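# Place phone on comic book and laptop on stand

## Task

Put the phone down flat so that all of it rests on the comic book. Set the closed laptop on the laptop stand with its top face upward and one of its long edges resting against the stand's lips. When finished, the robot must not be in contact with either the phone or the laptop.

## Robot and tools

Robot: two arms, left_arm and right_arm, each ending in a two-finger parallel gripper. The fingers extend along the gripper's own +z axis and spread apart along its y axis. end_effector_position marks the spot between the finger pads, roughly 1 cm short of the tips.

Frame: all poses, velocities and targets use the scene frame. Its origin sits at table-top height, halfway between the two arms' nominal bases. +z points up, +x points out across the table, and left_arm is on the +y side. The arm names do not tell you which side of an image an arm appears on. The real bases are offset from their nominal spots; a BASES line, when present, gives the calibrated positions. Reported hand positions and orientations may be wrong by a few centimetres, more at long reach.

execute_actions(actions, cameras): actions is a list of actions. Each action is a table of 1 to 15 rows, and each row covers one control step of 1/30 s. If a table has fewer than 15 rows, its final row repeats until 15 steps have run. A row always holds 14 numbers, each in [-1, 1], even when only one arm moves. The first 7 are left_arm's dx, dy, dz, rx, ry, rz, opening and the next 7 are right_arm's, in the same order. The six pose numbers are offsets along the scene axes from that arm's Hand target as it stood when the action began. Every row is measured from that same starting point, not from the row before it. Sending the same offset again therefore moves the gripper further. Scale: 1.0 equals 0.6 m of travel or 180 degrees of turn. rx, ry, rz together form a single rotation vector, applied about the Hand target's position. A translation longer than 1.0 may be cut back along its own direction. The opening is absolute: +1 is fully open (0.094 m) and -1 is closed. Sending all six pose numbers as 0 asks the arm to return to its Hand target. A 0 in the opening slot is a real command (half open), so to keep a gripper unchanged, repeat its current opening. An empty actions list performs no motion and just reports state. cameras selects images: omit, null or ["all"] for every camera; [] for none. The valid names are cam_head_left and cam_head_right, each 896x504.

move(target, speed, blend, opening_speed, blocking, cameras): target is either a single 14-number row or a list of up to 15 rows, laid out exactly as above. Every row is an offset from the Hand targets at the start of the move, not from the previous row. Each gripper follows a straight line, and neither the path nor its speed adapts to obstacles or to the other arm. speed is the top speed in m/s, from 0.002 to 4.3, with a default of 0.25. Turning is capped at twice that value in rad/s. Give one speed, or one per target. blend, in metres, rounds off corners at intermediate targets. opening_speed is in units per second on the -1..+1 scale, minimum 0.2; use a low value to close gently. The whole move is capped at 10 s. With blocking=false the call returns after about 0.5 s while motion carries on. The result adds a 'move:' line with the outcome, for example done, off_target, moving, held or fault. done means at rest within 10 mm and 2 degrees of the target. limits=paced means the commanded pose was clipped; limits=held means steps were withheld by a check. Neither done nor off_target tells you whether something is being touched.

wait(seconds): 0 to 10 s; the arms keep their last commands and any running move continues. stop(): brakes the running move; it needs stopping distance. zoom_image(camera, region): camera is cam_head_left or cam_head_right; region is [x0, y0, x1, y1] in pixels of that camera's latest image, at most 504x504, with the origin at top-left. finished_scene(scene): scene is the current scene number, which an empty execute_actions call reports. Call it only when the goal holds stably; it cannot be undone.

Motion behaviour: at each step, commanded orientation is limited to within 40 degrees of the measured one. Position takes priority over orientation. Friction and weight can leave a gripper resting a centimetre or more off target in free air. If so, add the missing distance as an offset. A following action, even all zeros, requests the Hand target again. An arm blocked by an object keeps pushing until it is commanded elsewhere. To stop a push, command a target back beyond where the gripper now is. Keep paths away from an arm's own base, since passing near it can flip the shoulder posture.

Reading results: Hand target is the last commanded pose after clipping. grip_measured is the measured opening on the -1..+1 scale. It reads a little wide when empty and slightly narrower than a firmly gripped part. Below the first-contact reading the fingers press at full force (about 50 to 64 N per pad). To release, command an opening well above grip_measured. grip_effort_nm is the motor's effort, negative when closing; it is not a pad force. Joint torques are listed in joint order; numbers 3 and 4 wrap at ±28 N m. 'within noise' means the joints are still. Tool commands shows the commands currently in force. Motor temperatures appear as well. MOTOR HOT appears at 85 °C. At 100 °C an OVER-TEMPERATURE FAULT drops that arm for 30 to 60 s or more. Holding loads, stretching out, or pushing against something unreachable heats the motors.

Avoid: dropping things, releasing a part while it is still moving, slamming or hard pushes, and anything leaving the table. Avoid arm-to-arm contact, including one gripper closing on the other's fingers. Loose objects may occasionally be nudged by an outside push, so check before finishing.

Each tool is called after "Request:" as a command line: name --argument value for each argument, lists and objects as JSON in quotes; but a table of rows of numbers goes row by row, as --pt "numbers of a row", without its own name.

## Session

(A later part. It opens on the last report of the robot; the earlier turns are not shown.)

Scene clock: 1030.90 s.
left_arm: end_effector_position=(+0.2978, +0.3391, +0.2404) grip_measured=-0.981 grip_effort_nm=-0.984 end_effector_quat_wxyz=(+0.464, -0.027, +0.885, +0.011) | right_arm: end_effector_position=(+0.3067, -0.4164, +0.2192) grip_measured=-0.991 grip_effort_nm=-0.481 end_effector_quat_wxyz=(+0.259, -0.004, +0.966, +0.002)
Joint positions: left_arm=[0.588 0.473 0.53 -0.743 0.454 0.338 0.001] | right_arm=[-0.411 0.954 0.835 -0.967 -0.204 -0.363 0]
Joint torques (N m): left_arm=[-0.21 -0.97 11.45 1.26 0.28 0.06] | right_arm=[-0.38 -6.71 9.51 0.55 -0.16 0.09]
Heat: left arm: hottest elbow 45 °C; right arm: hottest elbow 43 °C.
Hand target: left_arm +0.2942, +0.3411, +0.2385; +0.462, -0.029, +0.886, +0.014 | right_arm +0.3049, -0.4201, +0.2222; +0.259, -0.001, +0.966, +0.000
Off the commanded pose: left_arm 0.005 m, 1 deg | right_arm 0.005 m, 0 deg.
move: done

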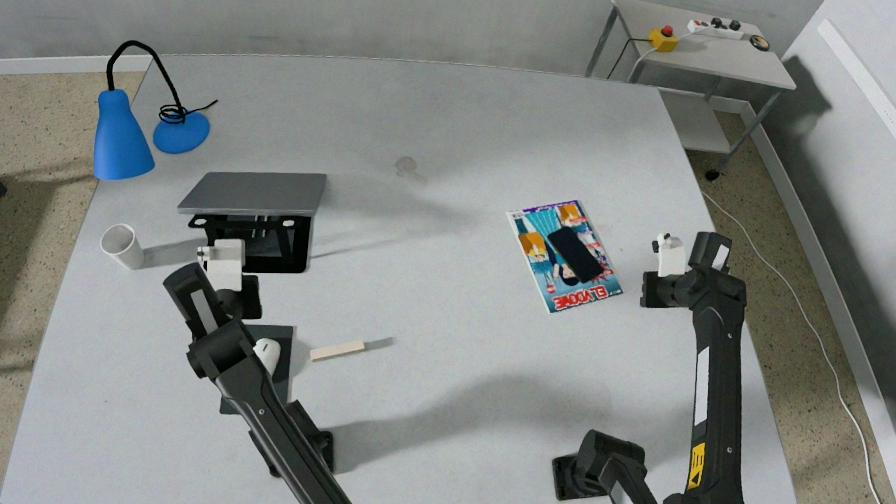

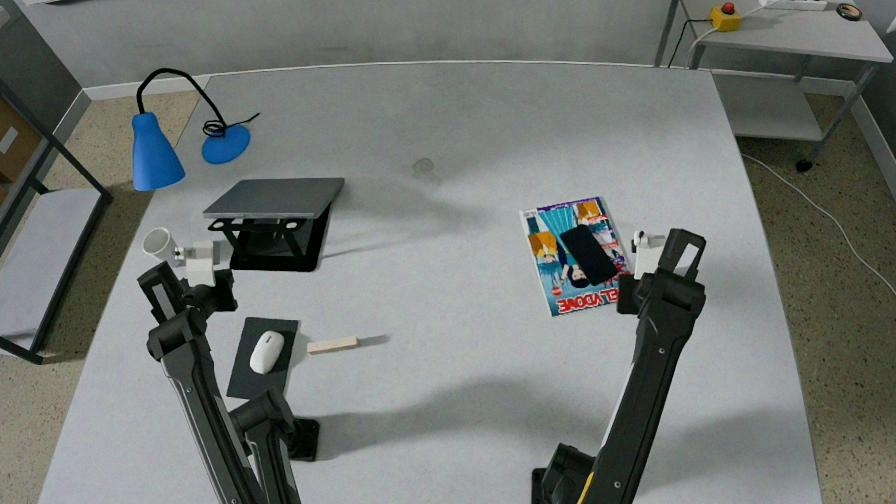

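Request:
move --pt "0.14 0.09 -0.04 0 0 0 -1 0 0 0 0 0 0 -1" --pt "0.2 0.10 -0.115 0 0 0 -1 0 0 0 0 0 0 -1" --pt "0.325 0.11 -0.13 0 0 0 -1 0 0 0 0 0 0 -1" --speed '[0.15,0.1,0.06]'

Request:
zoom_image --camera "cam_head_left" --region '[150, 150, 340, 290]'

Request:
move --pt "-0.06 -0.01 0.06 0 0 0 -1 0 0 0 0 0 0 -1" --pt "-0.3 -0.15 0.15 0 0 0 -1 0 0 0 0 0 0 -1" --speed 0.15

Request:
zoom_image --camera "cam_head_left" --region '[150, 150, 340, 290]'

Request:
zoom_image --camera "cam_head_right" --region '[170, 150, 360, 290]'

Scene clock: 1043.30 s.
left_arm: end_effector_position=(+0.4565, +0.3985, +0.1267) grip_measured=-0.981 grip_effort_nm=-0.979 end_effector_quat_wxyz=(+0.428, -0.040, +0.903, +0.002) | right_arm: end_effector_position=(+0.3067, -0.4164, +0.2192) grip_measured=-0.991 grip_effort_nm=-0.486 end_effector_quat_wxyz=(+0.259, -0.004, +0.966, +0.002)
Joint positions: left_arm=[0.444 1.247 0.613 -0.097 0.324 0.239 0.001] | right_arm=[-0.411 0.954 0.835 -0.967 -0.204 -0.363 0]
Joint torques (N m): left_arm=[-2.67 -8.94 16.51 2.33 0.07 -0.05] | right_arm=[-0.44 -6.59 9.54 0.57 -0.17 0.08]
Heat: left arm: hottest elbow 44 °C; right arm: hottest elbow 43 °C.
Hand target: left_arm +0.4892, +0.4072, +0.1605; +0.462, -0.029, +0.886, +0.014 | right_arm +0.3049, -0.4201, +0.2222; +0.259, -0.001, +0.966, +0.000
Off the commanded pose: left_arm 0.048 m, 5 deg | right_arm 0.005 m, 0 deg.
move: off_target (left_arm)

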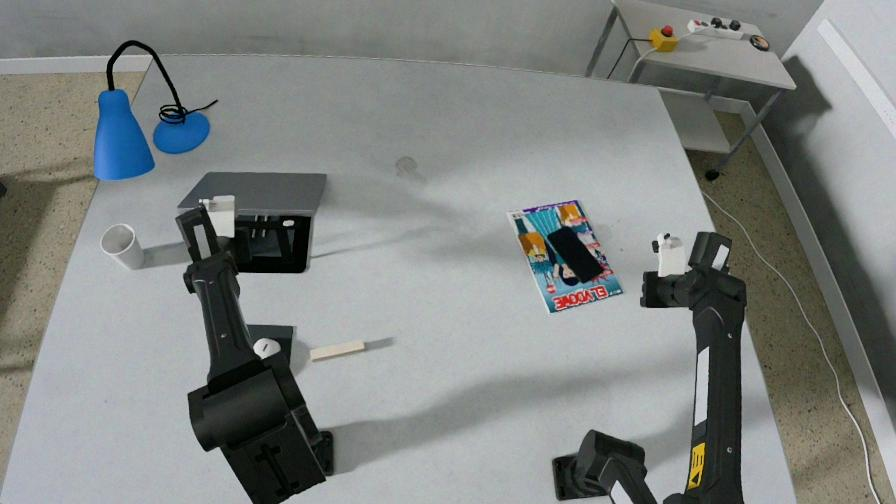

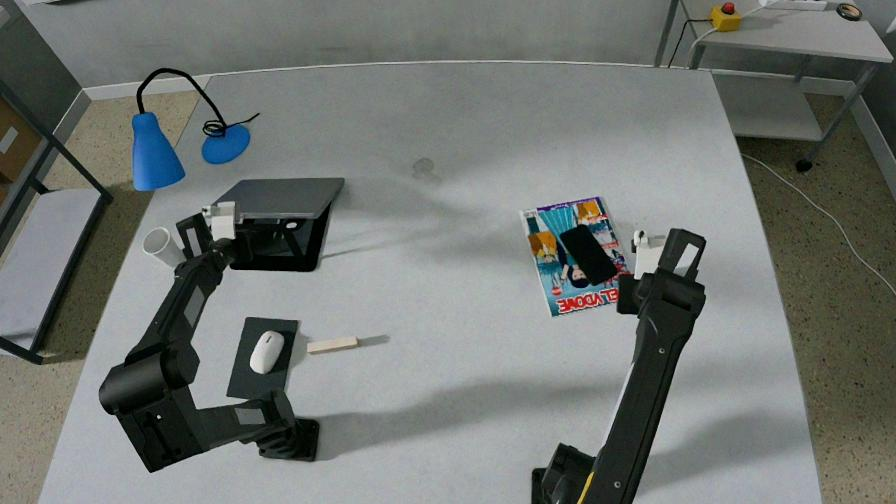

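Scaled by 2.653.

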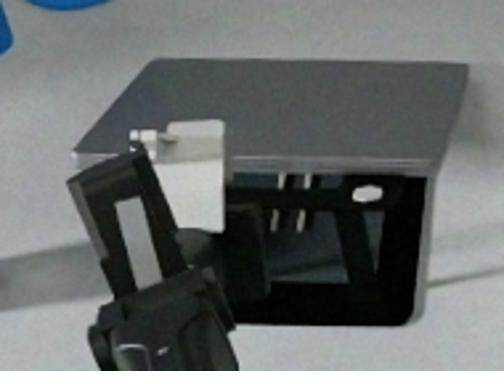

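Scene clock: 1045.60 s.
left_arm: end_effector_position=(+0.3109, +0.3225, +0.2549) grip_measured=-0.981 grip_effort_nm=-0.979 end_effector_quat_wxyz=(+0.466, -0.031, +0.884, +0.020) | right_arm: end_effector_position=(+0.3067, -0.4164, +0.2192) grip_measured=-0.991 grip_effort_nm=-0.481 end_effector_quat_wxyz=(+0.259, -0.004, +0.966, +0.002)
Joint positions: left_arm=[0.434 0.469 0.558 -0.724 0.315 0.233 0.001] | right_arm=[-0.411 0.954 0.835 -0.967 -0.204 -0.363 0]
Joint torques (N m): left_arm=[-2.67 -1.44 11.15 1.46 0.04 -0.08] | right_arm=[-0.38 -6.71 9.52 0.61 -0.17 0.09]
Heat: left arm: hottest elbow 43 °C; right arm: hottest elbow 43 °C.
Hand target: left_arm +0.3091, +0.3172, +0.2505; +0.462, -0.030, +0.886, +0.014 | right_arm +0.3049, -0.4201, +0.2222; +0.259, -0.001, +0.966, +0.000
Off the commanded pose: left_arm 0.007 m, 1 deg | right_arm 0.005 m, 0 deg.
move: done

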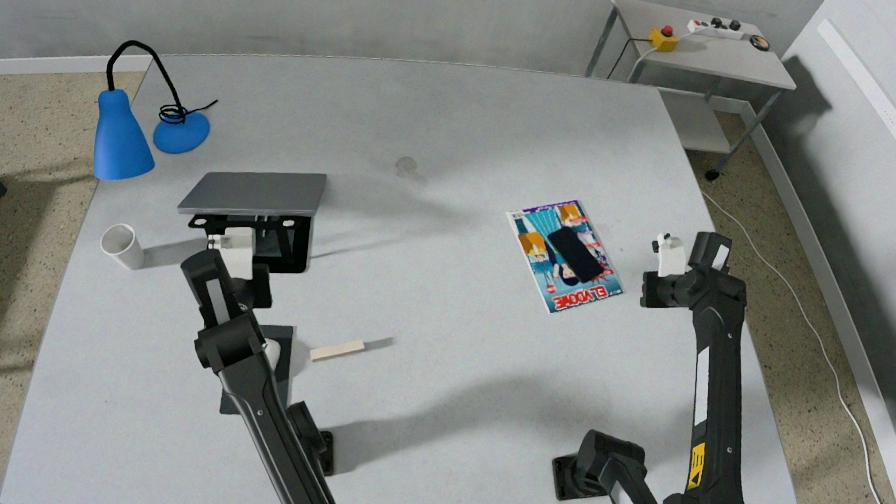

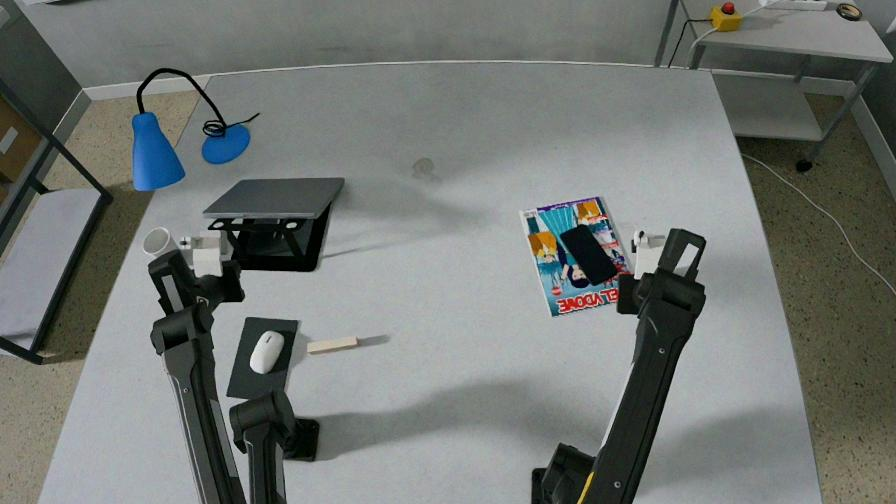

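Scaled by 2.653.

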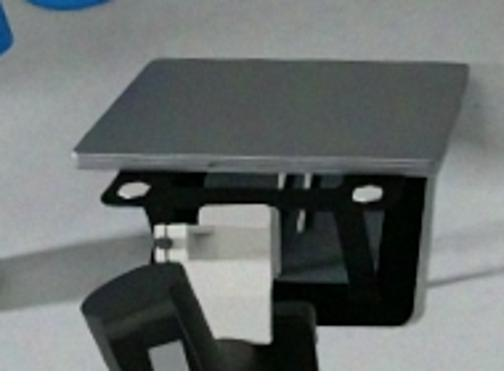

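Scaled by 2.653.

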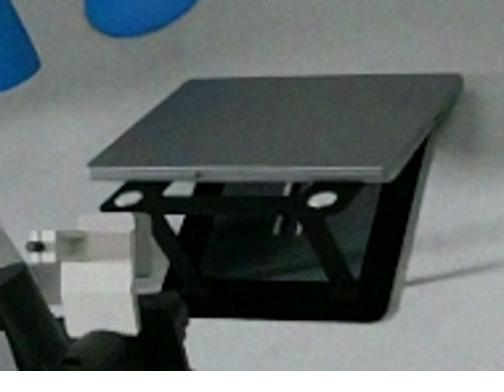

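Request:
move --pt "0.12 0.07 0 0 0 0 -1 0 0 0 0 0 0 -1" --pt "0.25 0.108 -0.06 0 0 0 -1 0 0 0 0 0 0 -1" --speed 0.15 --cameras '[]'

Scene clock: 1057.60 s.
left_arm: end_effector_position=(+0.4302, +0.3756, +0.1766) grip_measured=-0.981 grip_effort_nm=-0.979 end_effector_quat_wxyz=(+0.428, -0.040, +0.903, +0.003) | right_arm: end_effector_position=(+0.3067, -0.4164, +0.2192) grip_measured=-0.991 grip_effort_nm=-0.486 end_effector_quat_wxyz=(+0.259, -0.004, +0.966, +0.002)
Joint positions: left_arm=[0.415 1.049 0.622 -0.299 0.3 0.22 0.001] | right_arm=[-0.411 0.954 0.835 -0.967 -0.204 -0.363 0]
Joint torques (N m): left_arm=[-2.9 -7 17.69 2.29 0.06 -0.06] | right_arm=[-0.38 -6.65 9.52 0.57 -0.16 0.08]
Heat: left arm: hottest elbow 43 °C; right arm: hottest elbow 43 °C.
Hand target: left_arm +0.4592, +0.3821, +0.2146; +0.462, -0.030, +0.886, +0.014 | right_arm +0.3049, -0.4201, +0.2222; +0.259, -0.001, +0.966, +0.000
Off the commanded pose: left_arm 0.048 m, 5 deg | right_arm 0.005 m, 0 deg.
move: off_target (left_arm)

Request:
move --target '[0.075,0.015,0.0,0,-0.03,0,-1,0,0,0,0,0,0,-1]' --speed 0.08

Request:
zoom_image --camera "cam_head_left" --region '[150, 150, 340, 290]'

Request:
zoom_image --camera "cam_head_right" --region '[170, 150, 360, 290]'

Scene clock: 1061.20 s.
left_arm: end_effector_position=(+0.4743, +0.3862, +0.1776) grip_measured=-0.981 grip_effort_nm=-0.979 end_effector_quat_wxyz=(+0.470, -0.041, +0.882, +0.005) | right_arm: end_effector_position=(+0.3067, -0.4164, +0.2192) grip_measured=-0.991 grip_effort_nm=-0.486 end_effector_quat_wxyz=(+0.259, -0.004, +0.966, +0.002)
Joint positions: left_arm=[0.395 1.174 0.656 -0.107 0.301 0.176 0.001] | right_arm=[-0.411 0.954 0.835 -0.967 -0.204 -0.363 0]
Joint torques (N m): left_arm=[-2.43 -8.53 17.16 2.5 0.1 -0.03] | right_arm=[-0.44 -6.71 9.52 0.57 -0.16 0.08]
Heat: left arm: hottest elbow 44 °C; right arm: hottest elbow 43 °C.
Hand target: left_arm +0.5041, +0.3910, +0.2143; +0.503, -0.030, +0.864, +0.013 | right_arm +0.3049, -0.4201, +0.2222; +0.259, -0.001, +0.966, +0.000
Off the commanded pose: left_arm 0.048 m, 5 deg | right_arm 0.005 m, 0 deg.
move: off_target (left_arm)

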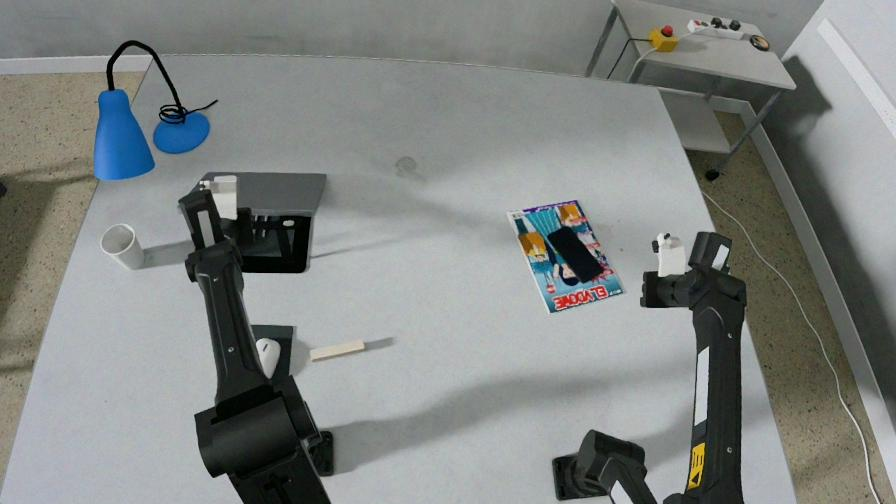

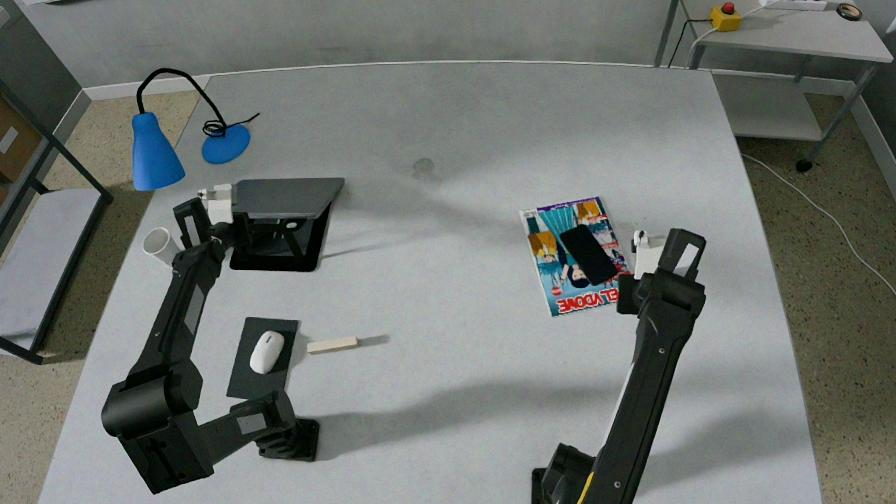

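Scaled by 2.653.

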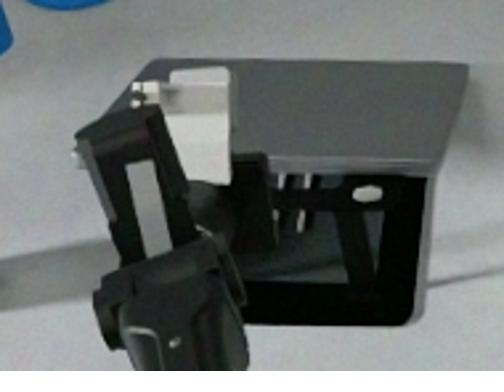

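Scaled by 2.653.

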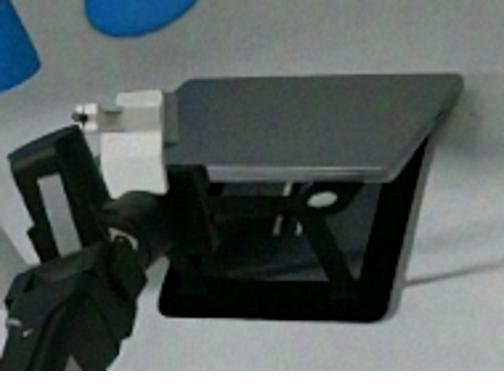

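Request:
move --target '[0.05,0.0,-0.04,0,0,0,-1,0,0,0,0,0,0,-1]' --speed 0.06

Request:
zoom_image --camera "cam_head_left" --region '[150, 150, 340, 290]'

Request:
zoom_image --camera "cam_head_right" --region '[170, 150, 360, 290]'

Scene clock: 1065.93 s.
left_arm: end_effector_position=(+0.5034, +0.3863, +0.1561) grip_measured=-0.981 grip_effort_nm=-0.984 end_effector_quat_wxyz=(+0.470, -0.039, +0.882, +0.005) | right_arm: end_effector_position=(+0.3067, -0.4164, +0.2192) grip_measured=-0.991 grip_effort_nm=-0.481 end_effector_quat_wxyz=(+0.259, -0.004, +0.966, +0.002)
Joint positions: left_arm=[0.363 1.293 0.685 -0.01 0.278 0.158 0.001] | right_arm=[-0.411 0.954 0.835 -0.967 -0.204 -0.363 0]
Joint torques (N m): left_arm=[-2.37 -9.64 16.43 2.37 0.03 -0.1] | right_arm=[-0.38 -6.65 9.55 0.57 -0.16 0.08]
Heat: left arm: hottest elbow 45 °C; right arm: hottest elbow 43 °C.
Hand target: left_arm +0.5342, +0.3910, +0.1906; +0.503, -0.030, +0.863, +0.013 | right_arm +0.3049, -0.4201, +0.2222; +0.259, -0.001, +0.966, +0.000
Off the commanded pose: left_arm 0.046 m, 5 deg | right_arm 0.005 m, 0 deg.
move: off_target (left_arm)

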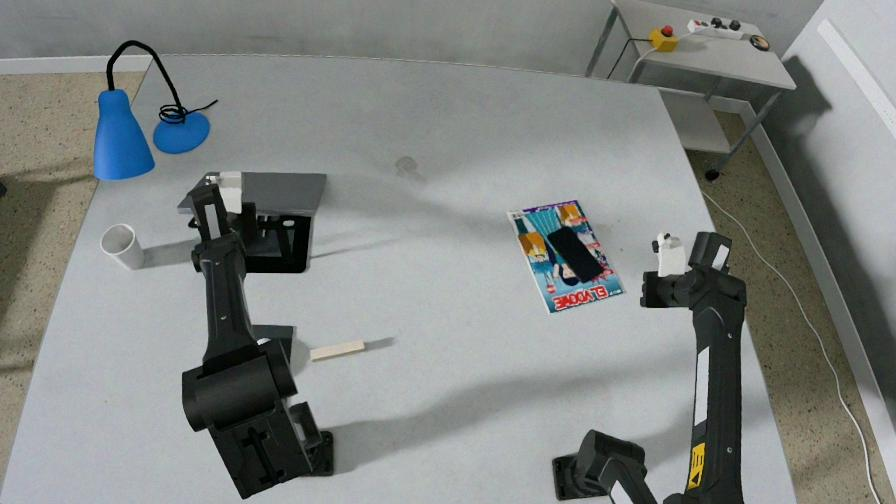

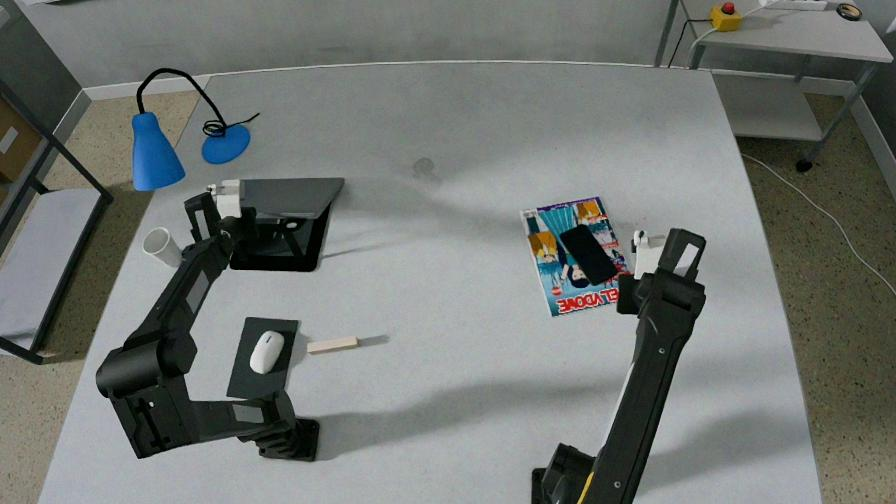

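Scaled by 2.653.

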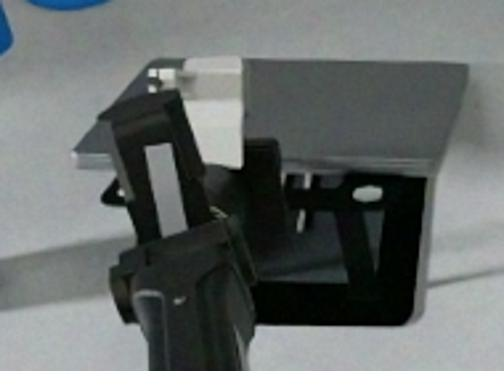

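Scaled by 2.653.

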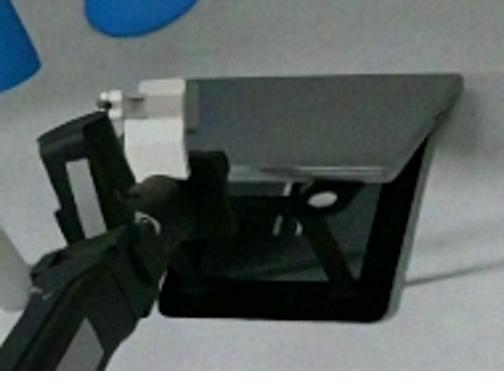

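Request:
move --target '[0.05,0.0,-0.03,0,0,0,-1,0,0,0,0,0,0,-1]' --speed 0.06

Request:
zoom_image --camera "cam_head_left" --region '[150, 150, 340, 290]'

Request:
zoom_image --camera "cam_head_right" --region '[170, 150, 360, 290]'

Scene clock: 1070.03 s.
left_arm: end_effector_position=(+0.5343, +0.3877, +0.1429) grip_measured=-0.981 grip_effort_nm=-0.979 end_effector_quat_wxyz=(+0.473, -0.038, +0.880, +0.007) | right_arm: end_effector_position=(+0.3067, -0.4164, +0.2192) grip_measured=-0.991 grip_effort_nm=-0.481 end_effector_quat_wxyz=(+0.259, -0.004, +0.966, +0.002)
Joint positions: left_arm=[0.335 1.398 0.735 0.057 0.255 0.144 0.001] | right_arm=[-0.411 0.954 0.835 -0.967 -0.204 -0.363 0]
Joint torques (N m): left_arm=[-2.43 -11.05 16.02 2.4 -0.05 -0.06] | right_arm=[-0.32 -6.65 9.55 0.58 -0.17 0.09]
Heat: left arm: hottest elbow 45 °C; right arm: hottest elbow 43 °C.
Hand target: left_arm +0.5642, +0.3909, +0.1725; +0.503, -0.030, +0.863, +0.012 | right_arm +0.3049, -0.4201, +0.2222; +0.259, -0.001, +0.966, +0.000
Off the commanded pose: left_arm 0.042 m, 4 deg | right_arm 0.005 m, 0 deg.
move: off_target (left_arm)

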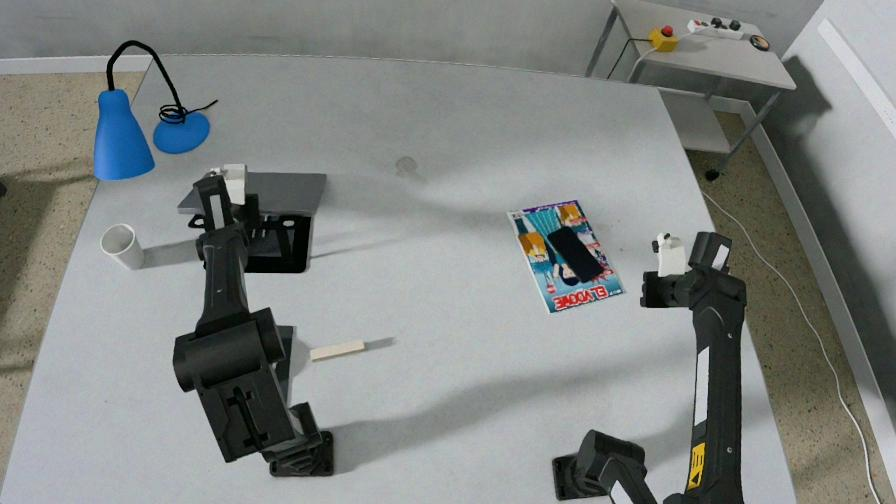

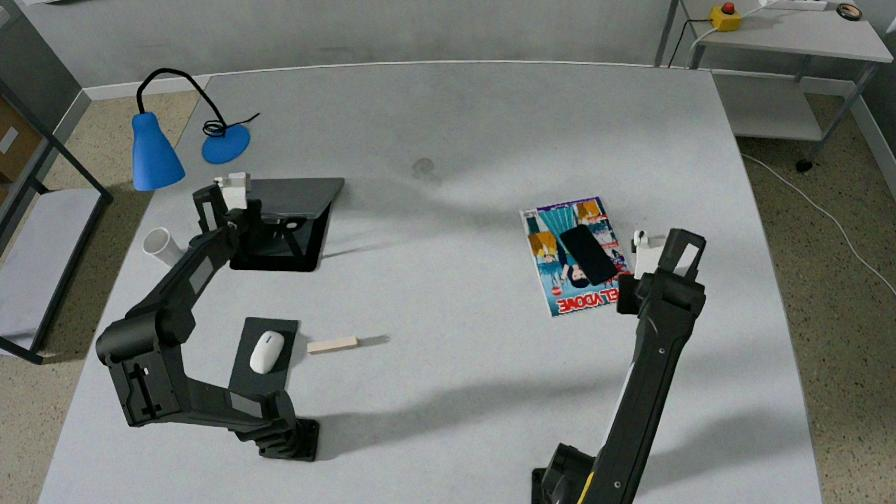

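Scaled by 2.653.

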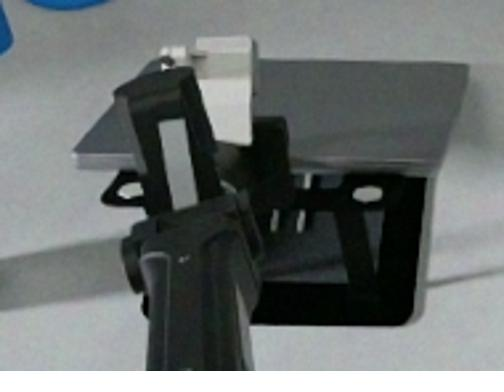

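Scaled by 2.653.

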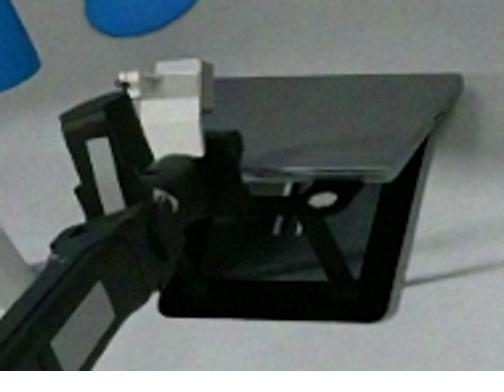

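Request:
move --pt "-0.0 0.0 0.06 0 0 0 -1 0 0 0 0 0 0 -1" --pt "-0.11 0.0 0.02 0 0 0 -1 0 0 0 0 0 0 -1" --speed 0.1 --cameras '[]'

Scene clock: 1073.57 s.
left_arm: end_effector_position=(+0.5014, +0.3853, +0.1760) grip_measured=-0.981 grip_effort_nm=-0.984 end_effector_quat_wxyz=(+0.490, -0.032, +0.871, +0.003) | right_arm: end_effector_position=(+0.3067, -0.4164, +0.2192) grip_measured=-0.991 grip_effort_nm=-0.481 end_effector_quat_wxyz=(+0.259, -0.004, +0.966, +0.002)
Joint positions: left_arm=[0.371 1.252 0.683 -0.006 0.303 0.162 0.001] | right_arm=[-0.411 0.954 0.835 -0.967 -0.204 -0.363 0]
Joint torques (N m): left_arm=[-0.32 -11.99 9.31 2.51 0.23 0.07] | right_arm=[-0.44 -6.71 9.55 0.55 -0.17 0.09]
Heat: left arm: hottest elbow 45 °C; right arm: hottest elbow 43 °C.
Hand target: left_arm +0.4982, +0.3911, +0.1845; +0.503, -0.030, +0.863, +0.013 | right_arm +0.3049, -0.4201, +0.2222; +0.259, -0.001, +0.966, +0.000
Off the commanded pose: left_arm 0.011 m, 2 deg | right_arm 0.005 m, 0 deg.
move: off_target (left_arm)

Request:
move --target '[-0.03,0.0,-0.06,0,0.02,0,-1,0,0,0,0,0,0,-1]' --speed 0.06

Request:
zoom_image --camera "cam_head_left" --region '[150, 150, 340, 290]'

Request:
zoom_image --camera "cam_head_right" --region '[170, 150, 360, 290]'

Scene clock: 1077.00 s.
left_arm: end_effector_position=(+0.4857, +0.3849, +0.1537) grip_measured=-0.981 grip_effort_nm=-0.979 end_effector_quat_wxyz=(+0.476, -0.027, +0.879, +0.008) | right_arm: end_effector_position=(+0.3067, -0.4164, +0.2192) grip_measured=-0.991 grip_effort_nm=-0.481 end_effector_quat_wxyz=(+0.259, -0.004, +0.966, +0.002)
Joint positions: left_arm=[0.383 1.251 0.634 0.008 0.303 0.192 0.001] | right_arm=[-0.411 0.954 0.835 -0.967 -0.204 -0.363 0]
Joint torques (N m): left_arm=[-0.38 -9.05 8.73 2.15 0.15 0.09] | right_arm=[-0.32 -6.71 9.51 0.55 -0.16 0.08]
Heat: left arm: hottest elbow 45 °C; right arm: hottest elbow 43 °C.
Hand target: left_arm +0.4802, +0.3911, +0.1486; +0.476, -0.030, +0.879, +0.014 | right_arm +0.3049, -0.4201, +0.2222; +0.259, -0.001, +0.966, +0.000
Off the commanded pose: left_arm 0.010 m, 1 deg | right_arm 0.005 m, 0 deg.
move: done

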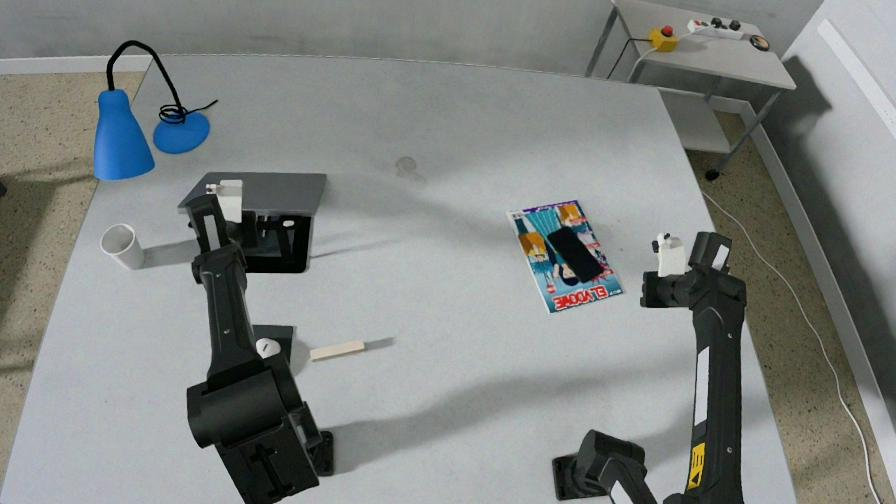

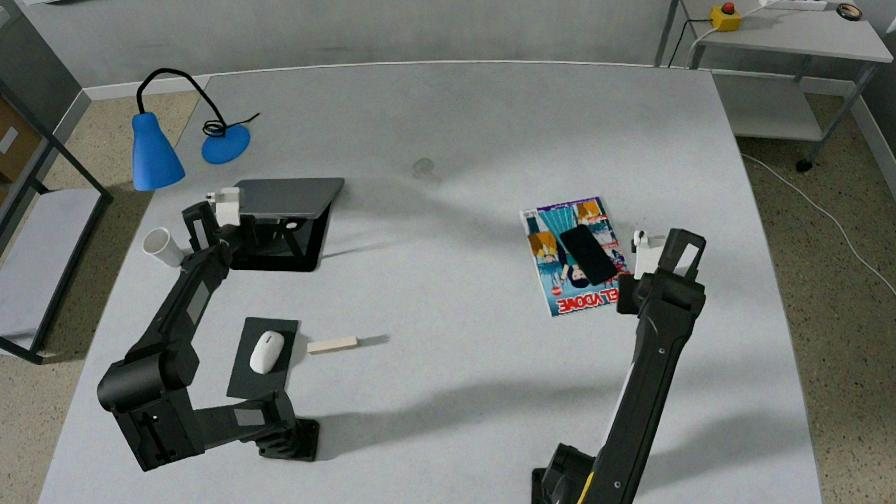

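Scaled by 2.653.

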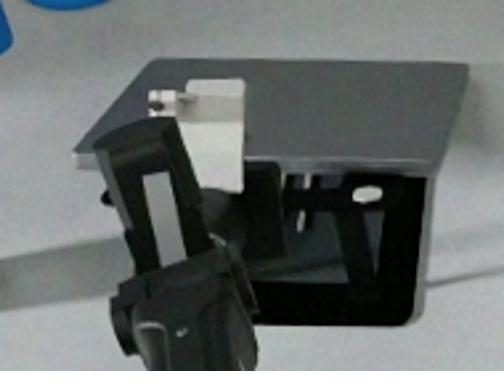

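Scaled by 2.653.

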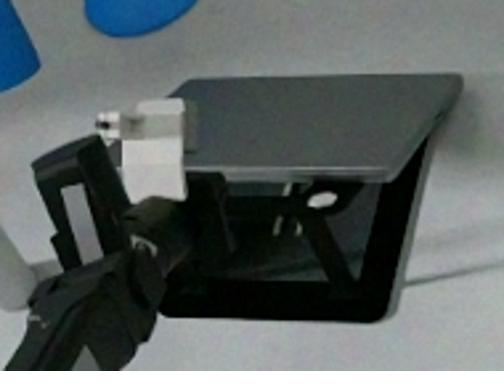

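Request:
move --pt "0.0 0.0 -0.03 0 0 0 -1 0 0 0 0 0 0 -1" --pt "0.08 0.0 -0.035 0 0 0 -1 0 0 0 0 0 0 -1" --speed 0.06

Request:
zoom_image --camera "cam_head_left" --region '[150, 150, 340, 290]'

Request:
zoom_image --camera "cam_head_right" --region '[170, 150, 360, 290]'

Scene clock: 1081.17 s.
left_arm: end_effector_position=(+0.5192, +0.3954, +0.1465) grip_measured=-0.981 grip_effort_nm=-0.979 end_effector_quat_wxyz=(+0.493, -0.028, +0.869, +0.024) | right_arm: end_effector_position=(+0.3067, -0.4164, +0.2192) grip_measured=-0.991 grip_effort_nm=-0.486 end_effector_quat_wxyz=(+0.259, -0.004, +0.966, +0.002)
Joint positions: left_arm=[0.364 1.363 0.68 0.124 0.267 0.179 0.001] | right_arm=[-0.411 0.954 0.835 -0.967 -0.204 -0.363 0]
Joint torques (N m): left_arm=[-2.67 -7.88 11.18 1.61 -0.14 -0.07] | right_arm=[-0.44 -6.77 9.52 0.59 -0.16 0.09]
Heat: left arm: hottest elbow 44 °C; right arm: hottest elbow 43 °C.
Hand target: left_arm +0.5281, +0.3911, +0.1274; +0.476, -0.030, +0.879, +0.014 | right_arm +0.3049, -0.4201, +0.2222; +0.259, -0.001, +0.966, +0.000
Off the commanded pose: left_arm 0.021 m, 3 deg | right_arm 0.005 m, 0 deg.
move: off_target (left_arm)

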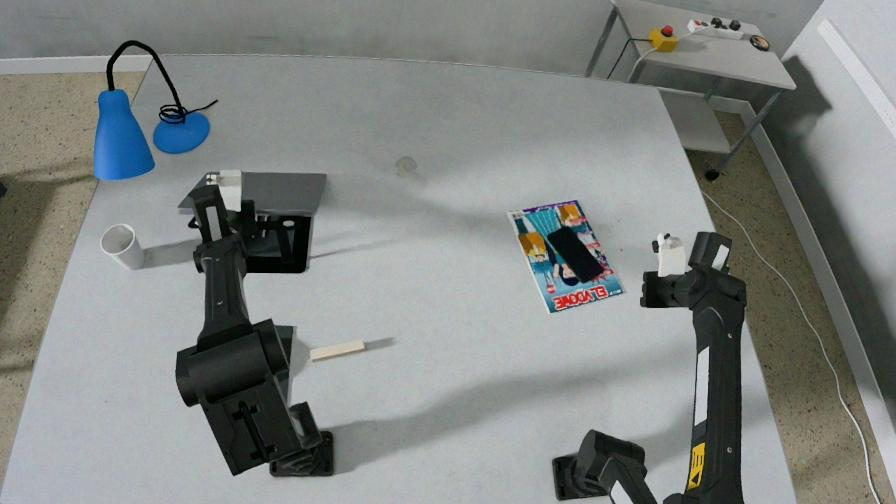

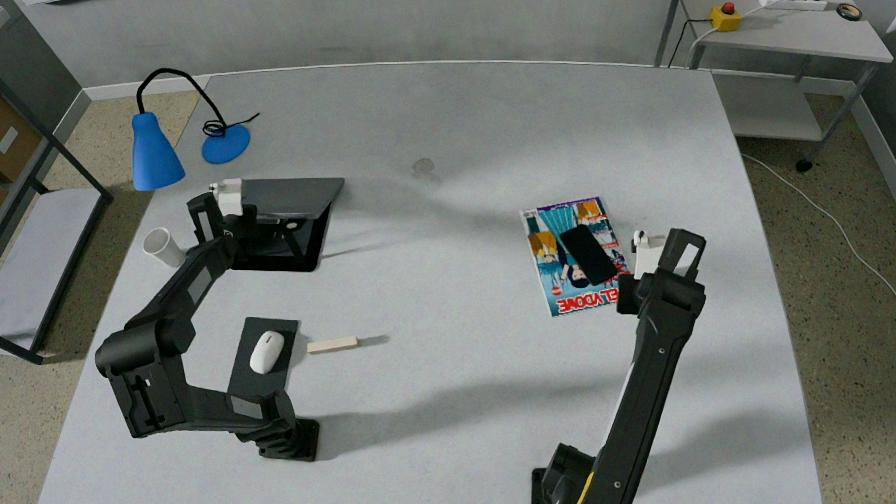

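Scaled by 2.653.

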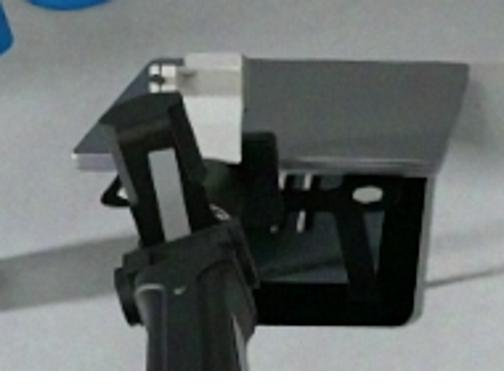

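Scaled by 2.653.

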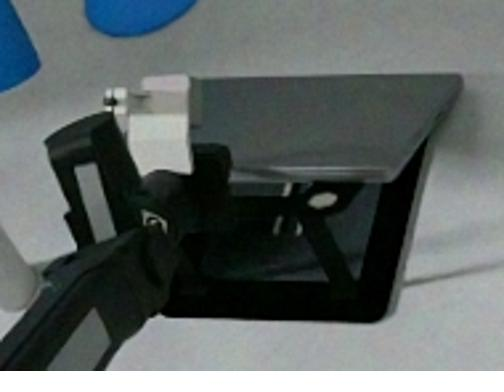

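Request:
move --target '[0.05,0.0,0,0,0,0,-1,0,0,0,0,0,0,-1]' --speed 0.06

Request:
zoom_image --camera "cam_head_left" --region '[150, 150, 340, 290]'

Request:
zoom_image --camera "cam_head_right" --region '[170, 150, 360, 290]'

Scene clock: 1084.77 s.
left_arm: end_effector_position=(+0.5463, +0.3948, +0.1388) grip_measured=-0.981 grip_effort_nm=-0.979 end_effector_quat_wxyz=(+0.487, -0.030, +0.873, +0.021) | right_arm: end_effector_position=(+0.3067, -0.4164, +0.2192) grip_measured=-0.991 grip_effort_nm=-0.491 end_effector_quat_wxyz=(+0.259, -0.004, +0.966, +0.002)
Joint positions: left_arm=[0.336 1.443 0.745 0.126 0.244 0.163 0.001] | right_arm=[-0.411 0.954 0.835 -0.967 -0.204 -0.363 0]
Joint torques (N m): left_arm=[-2.96 -9.23 11.95 1.33 -0.19 -0.08] | right_arm=[-0.38 -6.71 9.54 0.58 -0.16 0.09]
Heat: left arm: hottest elbow 44 °C; right arm: hottest elbow 43 °C.
Hand target: left_arm +0.5581, +0.3910, +0.1275; +0.476, -0.030, +0.879, +0.014 | right_arm +0.3049, -0.4201, +0.2222; +0.259, -0.001, +0.966, +0.000
Off the commanded pose: left_arm 0.017 m, 2 deg | right_arm 0.005 m, 0 deg.
move: off_target (left_arm)

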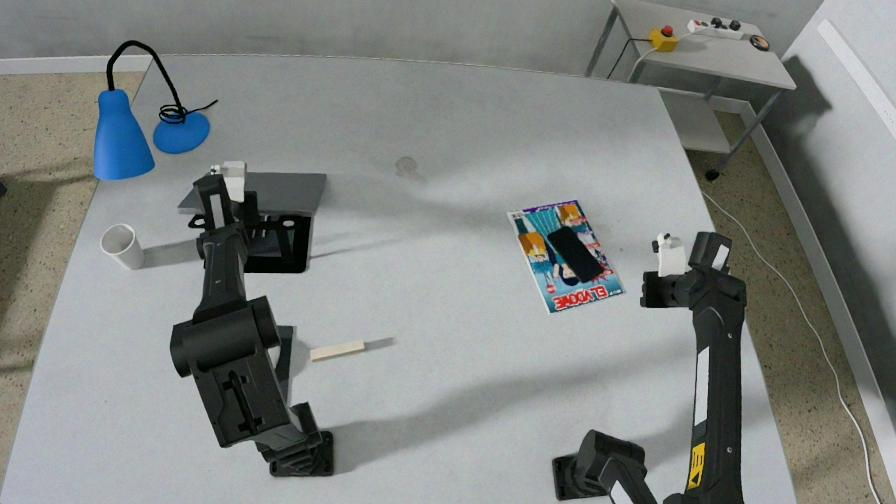

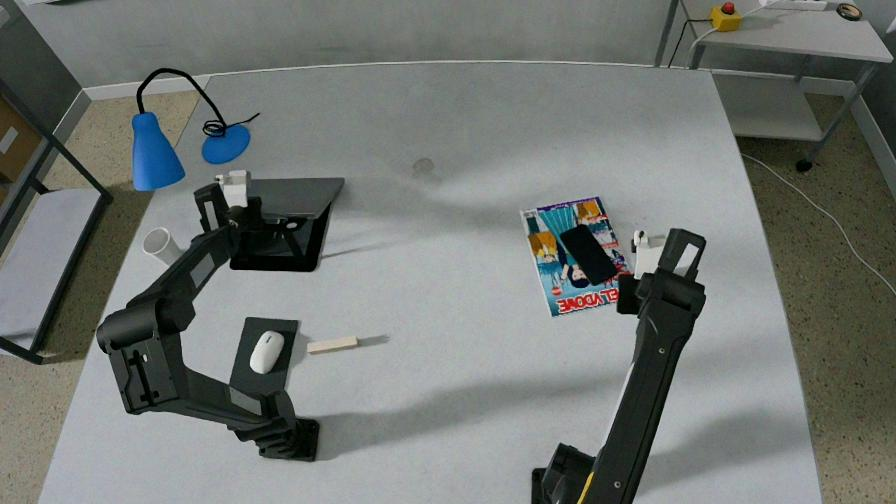

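Scaled by 2.653.

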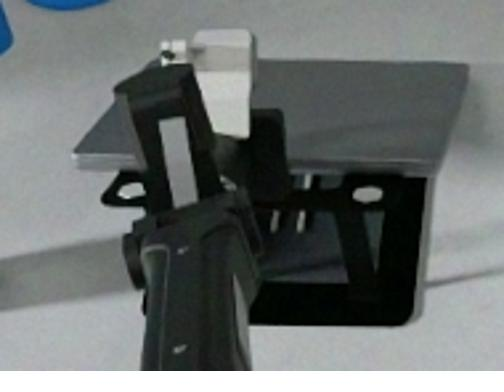

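Scaled by 2.653.

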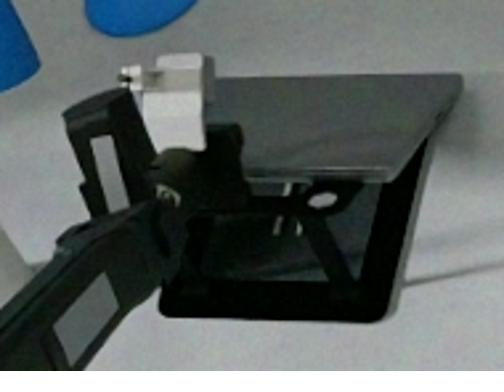

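Request:
move --pt "0.0 0.0 0.1 0 0 0 -1 0 0 0 0 0 0 -1" --pt "-0.38 -0.12 0.2 0 0 0 -1 0 0 0 0 0 0 -1" --speed '[0.12,0.25]'

Request:
zoom_image --camera "cam_head_left" --region '[150, 150, 340, 290]'

Request:
zoom_image --camera "cam_head_right" --region '[170, 150, 360, 290]'

Request:
zoom_image --camera "cam_head_right" --region '[490, 180, 680, 320]'

Scene clock: 1090.83 s.
left_arm: end_effector_position=(+0.3344, +0.3162, +0.2516) grip_measured=-0.981 grip_effort_nm=-0.984 end_effector_quat_wxyz=(+0.480, -0.027, +0.877, +0.011) | right_arm: end_effector_position=(+0.3067, -0.4164, +0.2192) grip_measured=-0.991 grip_effort_nm=-0.486 end_effector_quat_wxyz=(+0.259, -0.004, +0.966, +0.002)
Joint positions: left_arm=[0.366 0.529 0.544 -0.613 0.286 0.181 0.001] | right_arm=[-0.411 0.954 0.835 -0.967 -0.204 -0.363 0]
Joint torques (N m): left_arm=[0.03 -2.96 10.92 1.48 0.22 0.06] | right_arm=[-0.38 -6.71 9.52 0.54 -0.17 0.08]
Heat: left arm: hottest elbow 43 °C; right arm: hottest elbow 43 °C.
Hand target: left_arm +0.3302, +0.3190, +0.2475; +0.476, -0.030, +0.879, +0.014 | right_arm +0.3049, -0.4201, +0.2222; +0.259, -0.001, +0.966, +0.000
Off the commanded pose: left_arm 0.007 m, 1 deg | right_arm 0.005 m, 0 deg.
move: done

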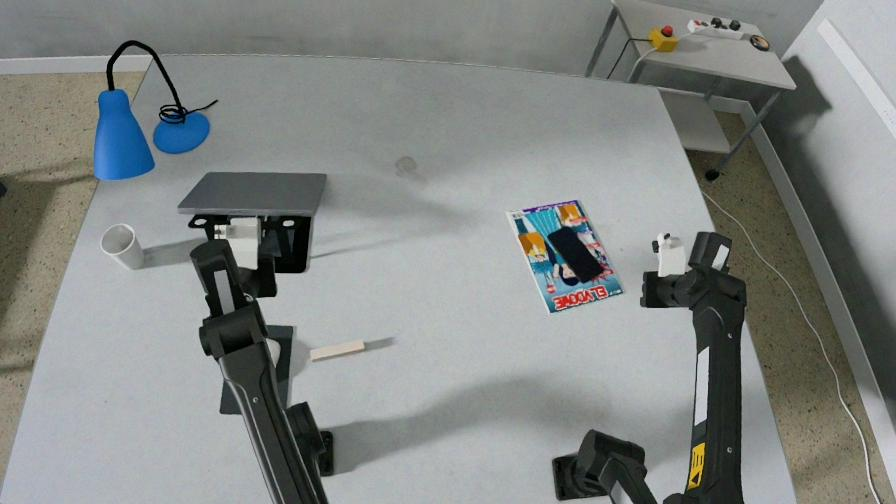

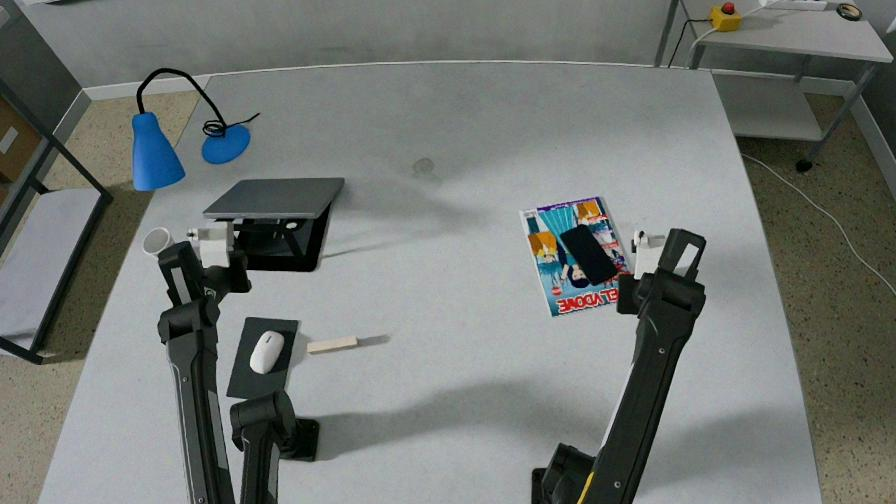

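Scaled by 2.653.

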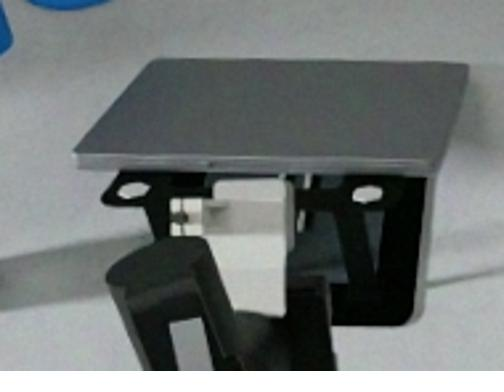

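Scaled by 2.653.

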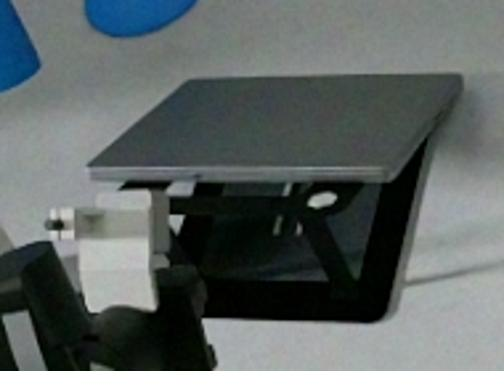

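Scaled by 2.653.

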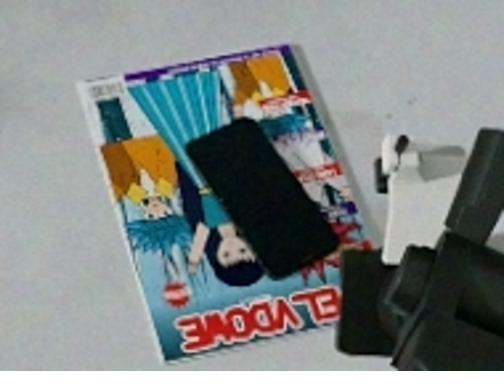

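Request:
finished_scene --scene 1

The scene is finished: the task was done.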